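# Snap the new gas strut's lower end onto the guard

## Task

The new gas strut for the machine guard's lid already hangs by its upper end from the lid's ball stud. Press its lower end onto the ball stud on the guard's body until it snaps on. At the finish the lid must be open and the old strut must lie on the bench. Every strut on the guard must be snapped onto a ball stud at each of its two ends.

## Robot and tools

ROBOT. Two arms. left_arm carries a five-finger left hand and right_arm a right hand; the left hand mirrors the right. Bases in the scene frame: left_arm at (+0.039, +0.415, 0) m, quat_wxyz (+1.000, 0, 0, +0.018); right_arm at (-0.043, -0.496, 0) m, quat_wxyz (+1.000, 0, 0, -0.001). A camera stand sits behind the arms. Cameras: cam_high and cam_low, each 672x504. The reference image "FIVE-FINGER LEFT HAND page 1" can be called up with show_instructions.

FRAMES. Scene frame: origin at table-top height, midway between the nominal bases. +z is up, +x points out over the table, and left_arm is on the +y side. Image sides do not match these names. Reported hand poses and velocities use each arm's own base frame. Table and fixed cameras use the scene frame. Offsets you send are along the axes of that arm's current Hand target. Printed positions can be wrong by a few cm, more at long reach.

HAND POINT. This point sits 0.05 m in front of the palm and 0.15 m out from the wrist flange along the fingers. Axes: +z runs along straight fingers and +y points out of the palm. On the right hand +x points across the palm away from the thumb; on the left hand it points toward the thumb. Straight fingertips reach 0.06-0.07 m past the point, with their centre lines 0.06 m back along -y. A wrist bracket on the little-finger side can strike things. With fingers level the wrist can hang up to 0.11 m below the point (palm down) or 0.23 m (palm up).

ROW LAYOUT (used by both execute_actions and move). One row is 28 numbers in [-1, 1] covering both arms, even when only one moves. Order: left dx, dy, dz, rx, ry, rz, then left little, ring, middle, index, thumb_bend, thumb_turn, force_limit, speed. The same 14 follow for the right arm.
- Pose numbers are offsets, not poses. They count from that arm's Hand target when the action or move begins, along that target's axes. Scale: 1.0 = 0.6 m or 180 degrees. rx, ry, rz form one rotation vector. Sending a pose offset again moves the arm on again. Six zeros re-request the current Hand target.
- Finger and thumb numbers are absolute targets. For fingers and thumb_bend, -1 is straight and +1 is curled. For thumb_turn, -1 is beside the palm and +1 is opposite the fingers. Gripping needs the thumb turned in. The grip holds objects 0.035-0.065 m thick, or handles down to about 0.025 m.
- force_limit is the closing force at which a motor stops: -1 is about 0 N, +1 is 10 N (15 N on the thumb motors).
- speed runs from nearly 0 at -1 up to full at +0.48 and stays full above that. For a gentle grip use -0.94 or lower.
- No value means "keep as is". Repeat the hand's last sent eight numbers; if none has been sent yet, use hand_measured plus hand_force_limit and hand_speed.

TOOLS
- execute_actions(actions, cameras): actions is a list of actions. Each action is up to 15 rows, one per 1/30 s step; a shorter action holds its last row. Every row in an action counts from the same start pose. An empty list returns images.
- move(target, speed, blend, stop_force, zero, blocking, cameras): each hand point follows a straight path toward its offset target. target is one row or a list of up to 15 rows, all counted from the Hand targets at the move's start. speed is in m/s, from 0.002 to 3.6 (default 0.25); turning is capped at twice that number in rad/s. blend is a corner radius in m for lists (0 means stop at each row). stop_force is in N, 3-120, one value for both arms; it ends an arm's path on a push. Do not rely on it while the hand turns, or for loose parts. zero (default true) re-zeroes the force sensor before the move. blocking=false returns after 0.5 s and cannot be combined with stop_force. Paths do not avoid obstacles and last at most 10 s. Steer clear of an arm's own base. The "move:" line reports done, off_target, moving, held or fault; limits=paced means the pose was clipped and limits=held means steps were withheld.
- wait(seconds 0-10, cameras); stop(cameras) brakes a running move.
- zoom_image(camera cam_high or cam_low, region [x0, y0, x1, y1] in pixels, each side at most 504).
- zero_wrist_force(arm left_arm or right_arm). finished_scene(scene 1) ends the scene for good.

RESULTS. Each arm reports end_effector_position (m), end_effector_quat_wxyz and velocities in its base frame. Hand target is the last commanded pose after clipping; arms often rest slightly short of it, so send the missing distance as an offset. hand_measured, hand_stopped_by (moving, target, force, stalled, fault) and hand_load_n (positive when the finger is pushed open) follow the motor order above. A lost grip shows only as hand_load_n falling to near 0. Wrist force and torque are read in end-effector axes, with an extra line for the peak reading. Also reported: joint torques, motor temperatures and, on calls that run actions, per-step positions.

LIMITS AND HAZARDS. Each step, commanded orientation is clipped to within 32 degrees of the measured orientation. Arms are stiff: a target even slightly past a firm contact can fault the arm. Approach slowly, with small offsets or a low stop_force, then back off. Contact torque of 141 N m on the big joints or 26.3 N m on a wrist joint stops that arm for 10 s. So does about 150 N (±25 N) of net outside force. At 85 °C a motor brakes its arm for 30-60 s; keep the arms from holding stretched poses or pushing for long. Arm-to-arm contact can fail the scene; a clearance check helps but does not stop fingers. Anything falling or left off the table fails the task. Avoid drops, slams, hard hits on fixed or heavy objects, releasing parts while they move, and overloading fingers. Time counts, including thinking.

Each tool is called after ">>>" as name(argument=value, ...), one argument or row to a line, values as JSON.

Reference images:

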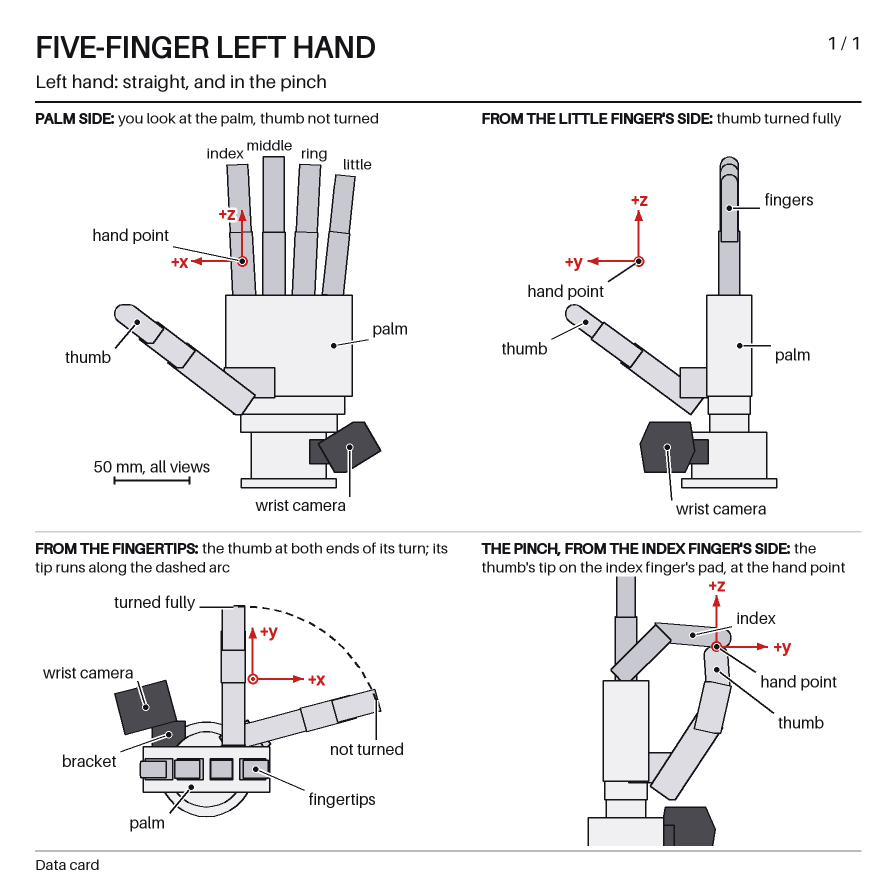

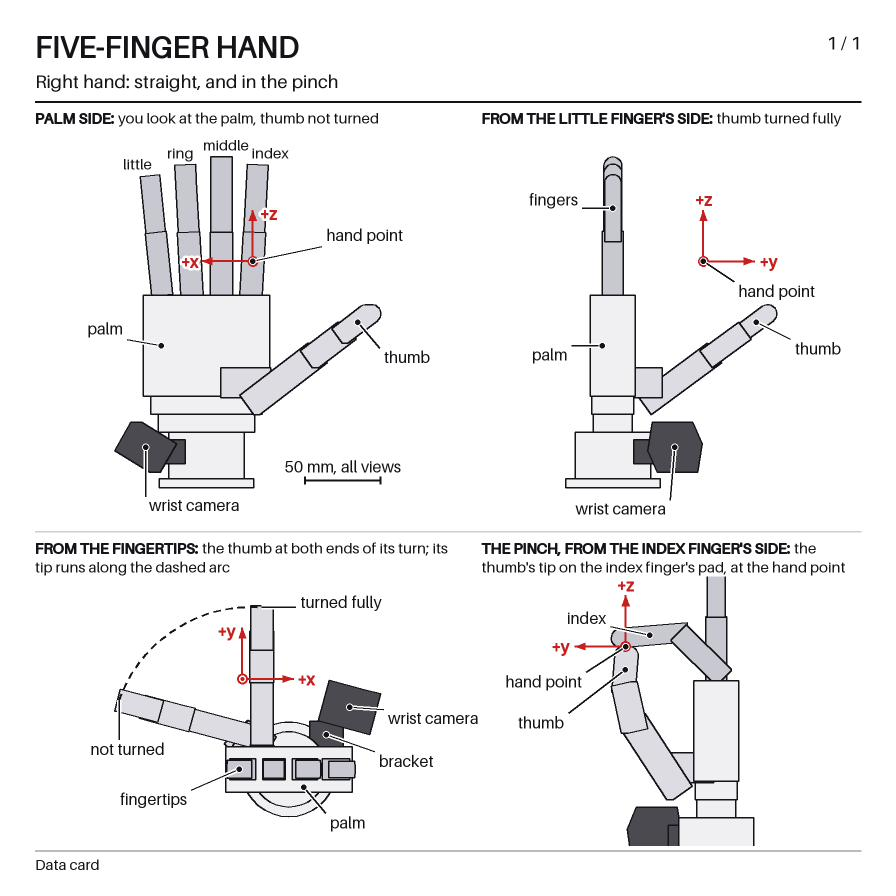

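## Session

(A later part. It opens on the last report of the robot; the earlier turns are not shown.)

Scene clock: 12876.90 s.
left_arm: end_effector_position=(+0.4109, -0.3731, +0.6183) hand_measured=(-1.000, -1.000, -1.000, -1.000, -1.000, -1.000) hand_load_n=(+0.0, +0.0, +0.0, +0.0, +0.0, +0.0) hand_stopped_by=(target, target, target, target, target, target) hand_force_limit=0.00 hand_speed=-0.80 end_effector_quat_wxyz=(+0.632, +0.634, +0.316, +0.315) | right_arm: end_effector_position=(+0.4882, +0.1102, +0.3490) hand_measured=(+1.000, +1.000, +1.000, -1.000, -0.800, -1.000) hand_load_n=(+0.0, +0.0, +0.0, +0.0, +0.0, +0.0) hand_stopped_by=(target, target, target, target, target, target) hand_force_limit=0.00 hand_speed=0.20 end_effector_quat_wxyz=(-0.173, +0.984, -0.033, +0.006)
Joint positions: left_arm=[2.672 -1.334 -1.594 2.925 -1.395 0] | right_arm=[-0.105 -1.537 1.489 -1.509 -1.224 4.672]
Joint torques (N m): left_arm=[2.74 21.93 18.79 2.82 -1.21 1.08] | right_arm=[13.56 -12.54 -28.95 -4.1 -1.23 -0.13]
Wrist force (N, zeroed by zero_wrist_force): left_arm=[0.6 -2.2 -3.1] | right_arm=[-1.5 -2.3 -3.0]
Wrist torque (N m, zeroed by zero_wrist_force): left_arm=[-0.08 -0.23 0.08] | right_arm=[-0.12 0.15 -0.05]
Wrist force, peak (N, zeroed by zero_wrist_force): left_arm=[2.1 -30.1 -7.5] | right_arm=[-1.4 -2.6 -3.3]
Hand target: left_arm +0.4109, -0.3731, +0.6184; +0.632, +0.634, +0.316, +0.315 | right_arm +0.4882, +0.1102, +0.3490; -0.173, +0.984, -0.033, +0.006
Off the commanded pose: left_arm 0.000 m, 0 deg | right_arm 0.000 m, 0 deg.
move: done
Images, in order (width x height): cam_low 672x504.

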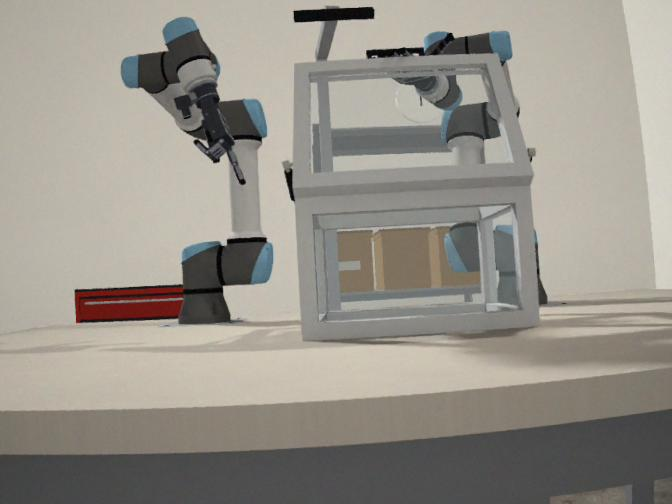

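>>> zoom_image(
  camera="cam_high",
  region=[250, 20, 370, 110],
)

>>> zoom_image(
  camera="cam_low",
  region=[350, 30, 470, 120],
)

This scene's latest camera images include none from cam_high. They are from: cam_low. cam_high's image comes with the result of a call that names it in "cameras".

Scaled by 4.200.

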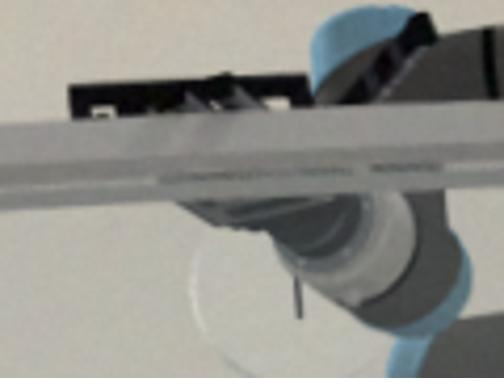

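>>> wait(
  seconds=0.5,
  cameras=["cam_high", "cam_low"],
)

>>> zoom_image(
  camera="cam_high",
  region=[250, 10, 370, 110],
)

>>> zoom_image(
  camera="cam_low",
  region=[350, 30, 430, 90],
)

Scene clock: 12908.00 s.
left_arm: end_effector_position=(+0.4109, -0.3731, +0.6184) hand_measured=(-1.000, -1.000, -1.000, -1.000, -1.000, -1.000) hand_load_n=(+0.5, +0.0, +0.0, +0.0, +0.0, +0.0) hand_stopped_by=(target, target, target, target, target, target) hand_force_limit=0.00 hand_speed=-0.80 end_effector_quat_wxyz=(+0.632, +0.634, +0.316, +0.315) | right_arm: end_effector_position=(+0.4882, +0.1102, +0.3490) hand_measured=(+1.000, +1.000, +1.000, -1.000, -0.800, -1.000) hand_load_n=(+0.0, +0.0, +0.0, +0.0, +0.0, +0.0) hand_stopped_by=(target, target, target, target, target, target) hand_force_limit=0.00 hand_speed=0.20 end_effector_quat_wxyz=(-0.173, +0.984, -0.033, +0.006)
Joint positions: left_arm=[2.672 -1.334 -1.594 2.925 -1.395 0] | right_arm=[-0.105 -1.537 1.489 -1.509 -1.224 4.672]
Joint torques (N m): left_arm=[0.64 10.48 39.64 0.28 -1.8 1.2] | right_arm=[12.59 -12.81 -29.01 -4.17 -1.08 1.28]
Wrist force (N, zeroed by zero_wrist_force): left_arm=[0.5 -2.7 -3.1] | right_arm=[-1.5 -2.4 -3.1]
Wrist torque (N m, zeroed by zero_wrist_force): left_arm=[-0.07 -0.23 0.12] | right_arm=[-0.13 0.13 -0.05]
Wrist force, peak (N, zeroed by zero_wrist_force): left_arm=[0.6 -3.0 -3.3] | right_arm=[-1.5 -2.6 -3.4]
Hand target: left_arm +0.4109, -0.3731, +0.6184; +0.632, +0.634, +0.316, +0.315 | right_arm +0.4882, +0.1102, +0.3490; -0.173, +0.984, -0.033, +0.006
Off the commanded pose: left_arm 0.000 m, 0 deg | right_arm 0.000 m, 0 deg.
wait: 0.50 s; at rest from the start

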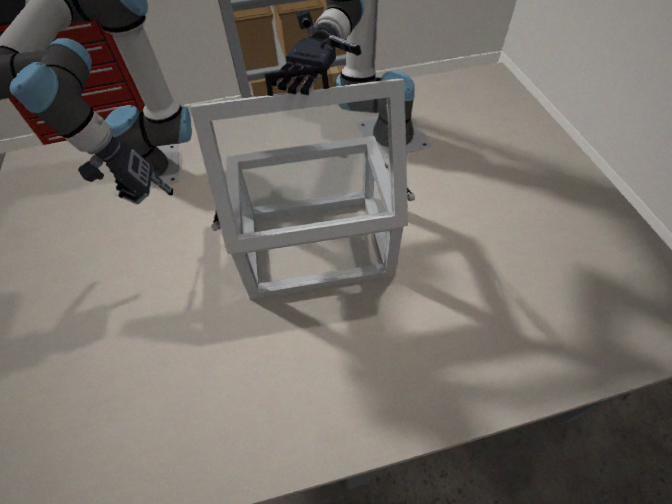

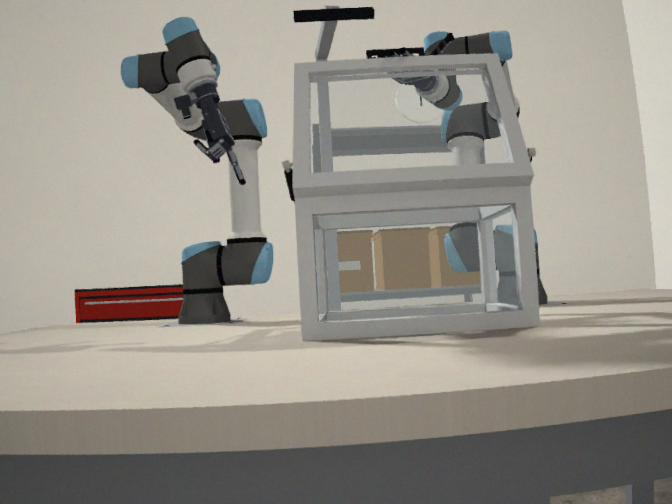

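Scaled by 4.200.

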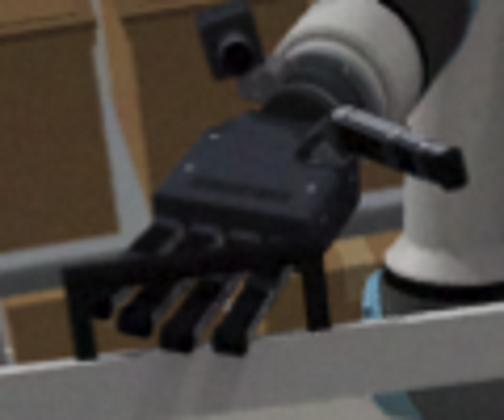

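Scaled by 6.300.

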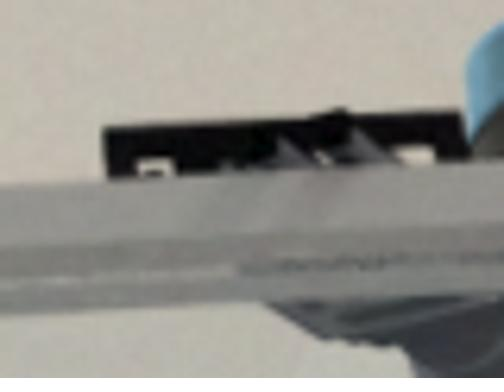

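>>> move(
  target=[
    [0,-0.05,0,0,0,0,-1,-1,-1,-1,-1,-1,0,-0.8,0,0,0,0,0,0,1,1,1,-1,-0.8,-1,0.0,0.2],
  ],
  speed=0.03,
  cameras=["cam_low", "cam_high"],
)

Scene clock: 12921.83 s.
left_arm: end_effector_position=(+0.4124, -0.3740, +0.6039) hand_measured=(-1.000, -0.998, -0.944, -0.918, -1.000, -1.000) hand_load_n=(+0.0, -18.5, -15.5, -22.0, +0.0, +0.0) hand_stopped_by=(target, target, target, target, target, target) hand_force_limit=0.00 hand_speed=-0.80 end_effector_quat_wxyz=(+0.650, +0.616, +0.303, +0.328) | right_arm: end_effector_position=(+0.4882, +0.1102, +0.3490) hand_measured=(+1.000, +1.000, +1.000, -1.000, -0.800, -1.000) hand_load_n=(+0.0, +0.0, +0.0, +0.0, +0.0, +0.0) hand_stopped_by=(target, target, target, target, target, target) hand_force_limit=0.00 hand_speed=0.20 end_effector_quat_wxyz=(-0.173, +0.984, -0.033, +0.006)
Joint positions: left_arm=[2.672 -1.321 -1.682 3.063 -1.395 0] | right_arm=[-0.105 -1.537 1.489 -1.509 -1.224 4.672]
Joint torques (N m): left_arm=[6.23 -36.66 -6.09 -13.33 -5.31 -3.6] | right_arm=[10.19 -12.16 -28.36 -4.13 -1.29 1.39]
Wrist force (N, zeroed by zero_wrist_force): left_arm=[-11.0 68.8 -45.6] | right_arm=[-1.4 -2.3 -3.2]
Wrist torque (N m, zeroed by zero_wrist_force): left_arm=[0.25 -2.04 -1.42] | right_arm=[-0.11 0.13 -0.05]
Wrist force, peak (N, zeroed by zero_wrist_force): left_arm=[-11.2 69.1 -49.1] | right_arm=[-1.6 -2.4 -3.4]
Hand target: left_arm +0.4108, -0.3731, +0.5884; +0.632, +0.634, +0.316, +0.315 | right_arm +0.4882, +0.1102, +0.3490; -0.173, +0.984, -0.033, +0.006
Off the commanded pose: left_arm 0.016 m, 4 deg | right_arm 0.000 m, 0 deg.
move: off_target (left_arm)

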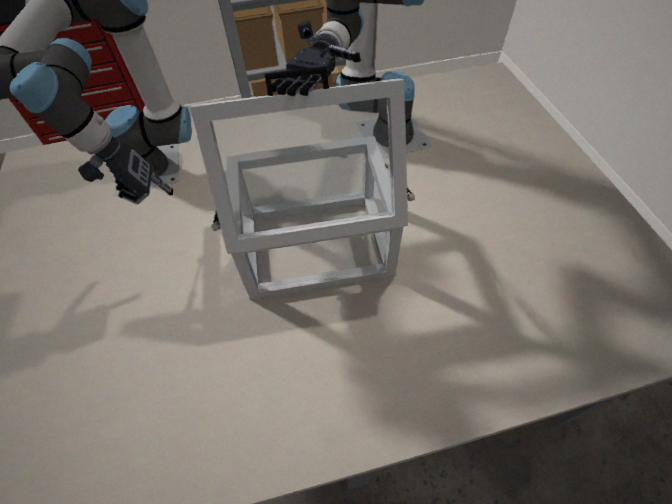

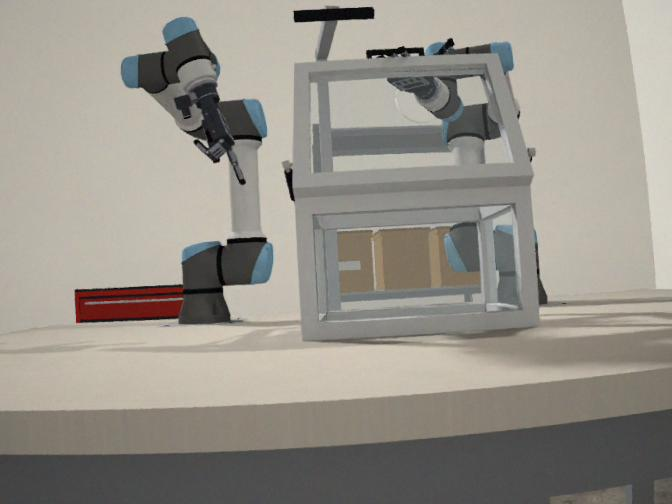

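>>> move(
  target=[0,0.0467,0,0,0,0,-1,-1,-1,-1,-1,-1,0,-0.8,0,0,0,0,0,0,1,1,1,-1,-0.8,-1,0.0,0.2],
  speed=0.05,
  cameras=["cam_low", "cam_high"],
)

>>> zoom_image(
  camera="cam_low",
  region=[276, 152, 306, 232],
)

>>> zoom_image(
  camera="cam_high",
  region=[250, 10, 370, 110],
)

Scene clock: 12929.23 s.
left_arm: end_effector_position=(+0.4111, -0.3732, +0.6163) hand_measured=(-1.000, -1.000, -0.948, -0.922, -1.000, -1.000) hand_load_n=(+0.0, +0.0, +0.0, +0.0, +0.0, +0.0) hand_stopped_by=(target, target, target, target, target, target) hand_force_limit=0.00 hand_speed=-0.80 end_effector_quat_wxyz=(+0.632, +0.634, +0.316, +0.315) | right_arm: end_effector_position=(+0.4882, +0.1102, +0.3490) hand_measured=(+1.000, +1.000, +1.000, -1.000, -0.800, -1.000) hand_load_n=(+0.0, +0.0, +0.0, +0.0, +0.0, -0.5) hand_stopped_by=(target, target, target, target, target, target) hand_force_limit=0.00 hand_speed=0.20 end_effector_quat_wxyz=(-0.173, +0.984, -0.033, +0.006)
Joint positions: left_arm=[2.672 -1.334 -1.6 2.93 -1.395 0] | right_arm=[-0.105 -1.537 1.489 -1.509 -1.224 4.672]
Joint torques (N m): left_arm=[-2.24 24.27 8.36 4.17 1.79 1.83] | right_arm=[10.37 -13.26 -28.29 -4.14 -1.21 1.53]
Wrist force (N, zeroed by zero_wrist_force): left_arm=[0.5 -3.3 -1.4] | right_arm=[-1.5 -2.3 -3.2]
Wrist torque (N m, zeroed by zero_wrist_force): left_arm=[-0.42 -0.13 0.14] | right_arm=[-0.12 0.14 -0.05]
Wrist force, peak (N, zeroed by zero_wrist_force): left_arm=[-11.0 68.6 -45.6] | right_arm=[-1.5 -2.5 -3.3]
Hand target: left_arm +0.4109, -0.3731, +0.6164; +0.632, +0.634, +0.316, +0.315 | right_arm +0.4882, +0.1102, +0.3490; -0.173, +0.984, -0.033, +0.006
Off the commanded pose: left_arm 0.000 m, 0 deg | right_arm 0.000 m, 0 deg.
move: done

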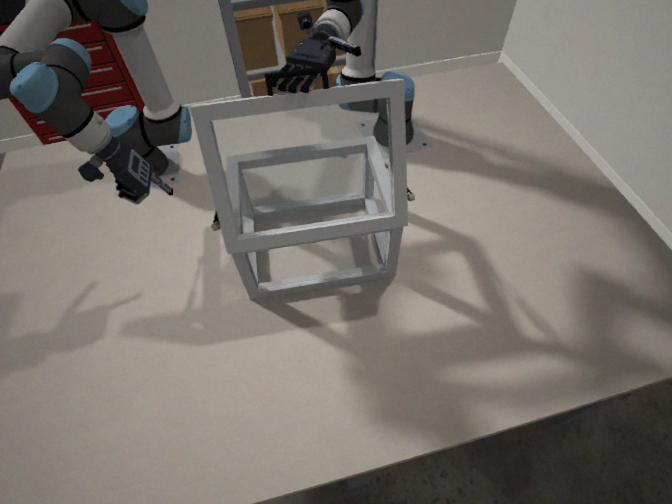

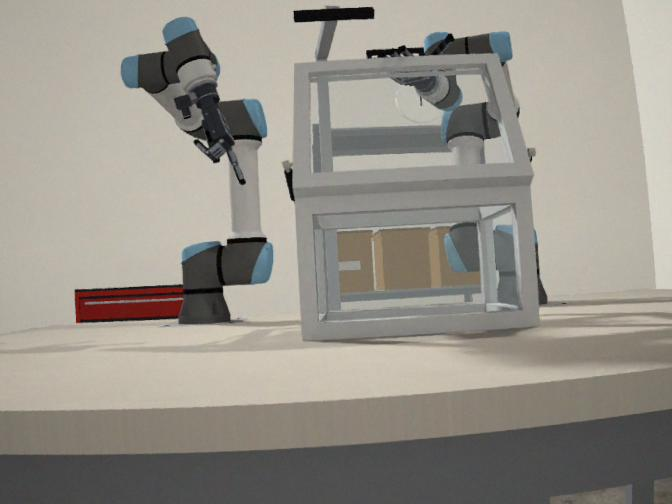

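Scaled by 6.300.

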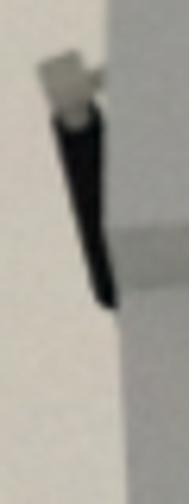

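Scaled by 4.200.

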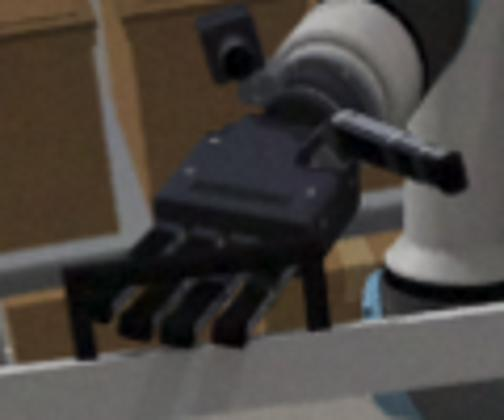

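>>> move(
  target=[0,0,-0.2,0,0,0,-1,-1,-1,-1,-1,-1,0,-0.8,0,0,0,0,0,0,1,1,1,-1,-0.8,-1,0.0,0.2],
  speed=0.03,
  stop_force=6,
  cameras=["cam_low", "cam_high"],
)

>>> zoom_image(
  camera="cam_high",
  region=[250, 10, 370, 110],
)

Scene clock: 12940.97 s.
left_arm: end_effector_position=(+0.3151, -0.3009, +0.6168) hand_measured=(-1.000, -1.000, -0.948, -0.922, -1.000, -1.000) hand_load_n=(+0.0, +0.0, +0.0, +0.0, +0.0, +0.0) hand_stopped_by=(target, target, target, target, target, target) hand_force_limit=0.00 hand_speed=-0.80 end_effector_quat_wxyz=(+0.632, +0.634, +0.316, +0.315) | right_arm: end_effector_position=(+0.4882, +0.1102, +0.3490) hand_measured=(+1.000, +1.000, +1.000, -1.000, -0.800, -1.000) hand_load_n=(+0.0, +0.0, +0.0, +0.0, +0.0, +0.0) hand_stopped_by=(target, target, target, target, target, target) hand_force_limit=0.00 hand_speed=0.20 end_effector_quat_wxyz=(-0.173, +0.984, -0.033, +0.006)
Joint positions: left_arm=[2.805 -1.025 -1.775 2.797 -1.261 0] | right_arm=[-0.105 -1.537 1.489 -1.509 -1.224 4.672]
Joint torques (N m): left_arm=[-6.87 -16.14 37.93 4 -2.03 1.72] | right_arm=[9.57 -13.11 -28.75 -4.07 -1.1 1.36]
Wrist force (N, zeroed by zero_wrist_force): left_arm=[0.4 -3.4 -1.5] | right_arm=[-1.6 -2.5 -3.4]
Wrist torque (N m, zeroed by zero_wrist_force): left_arm=[-0.43 -0.08 0.10] | right_arm=[-0.14 0.16 -0.07]
Wrist force, peak (N, zeroed by zero_wrist_force): left_arm=[0.5 -5.6 -0.5] | right_arm=[-1.6 -2.6 -3.4]
Hand target: left_arm +0.3151, -0.3009, +0.6168; +0.632, +0.634, +0.316, +0.315 | right_arm +0.4882, +0.1102, +0.3490; -0.173, +0.984, -0.033, +0.006
Off the commanded pose: left_arm 0.000 m, 0 deg | right_arm 0.000 m, 0 deg.
move: done

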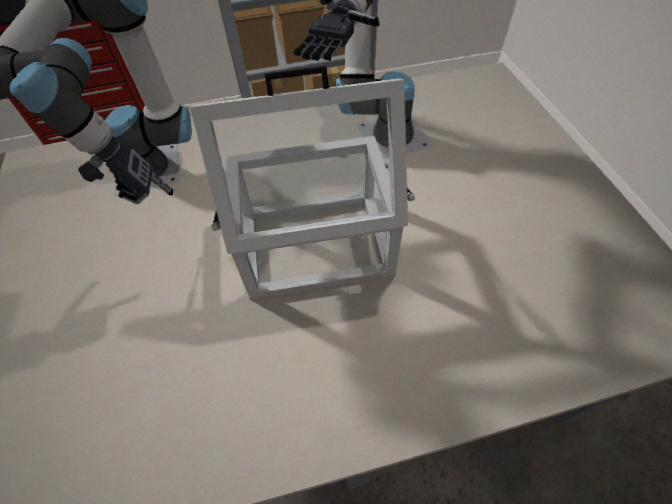

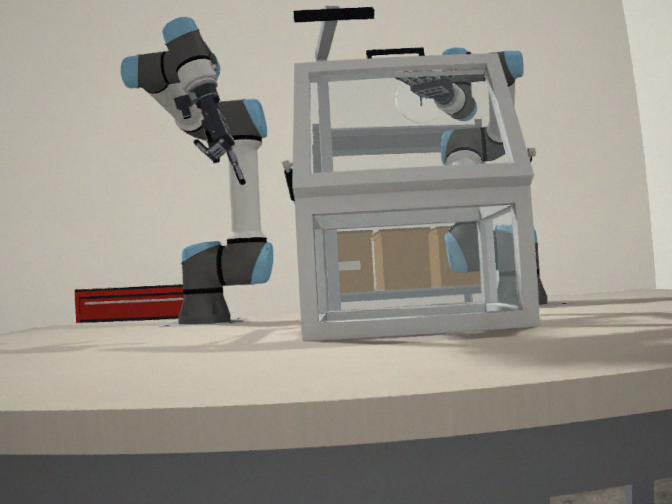

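Scaled by 4.200.

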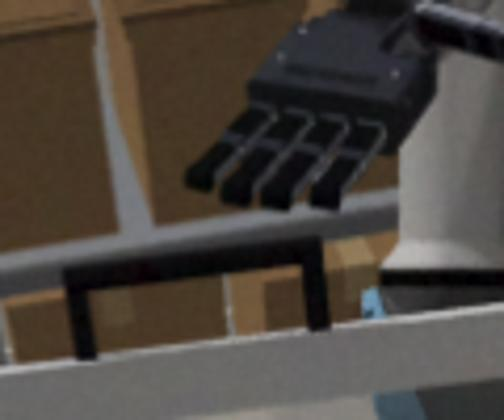

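>>> zoom_image(
  camera="cam_low",
  region=[276, 152, 306, 232],
)

>>> zoom_image(
  camera="cam_low",
  region=[284, 208, 304, 230],
)

>>> zoom_image(
  camera="cam_high",
  region=[190, 140, 250, 240],
)

Scaled by 6.300.

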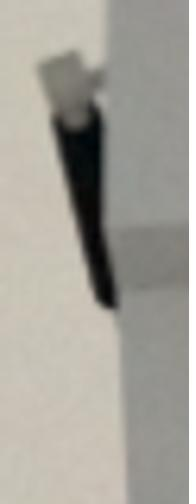

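Scaled by 22.909.

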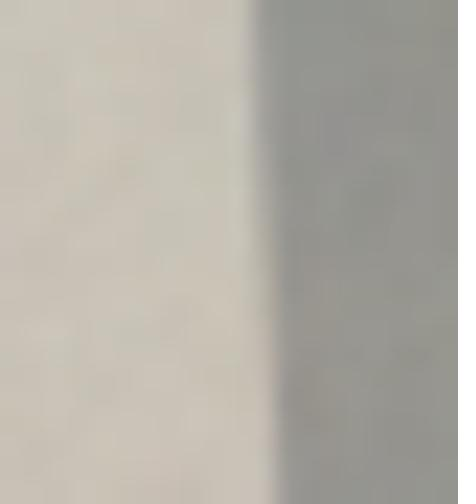

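Scaled by 5.040.

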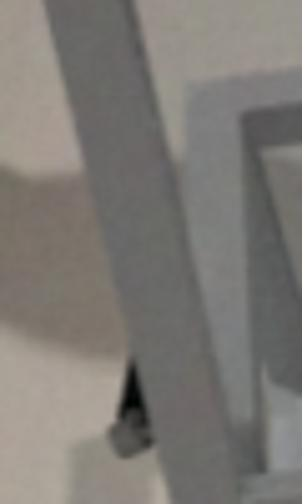

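>>> finished_scene(
)

The scene is finished: the task was done.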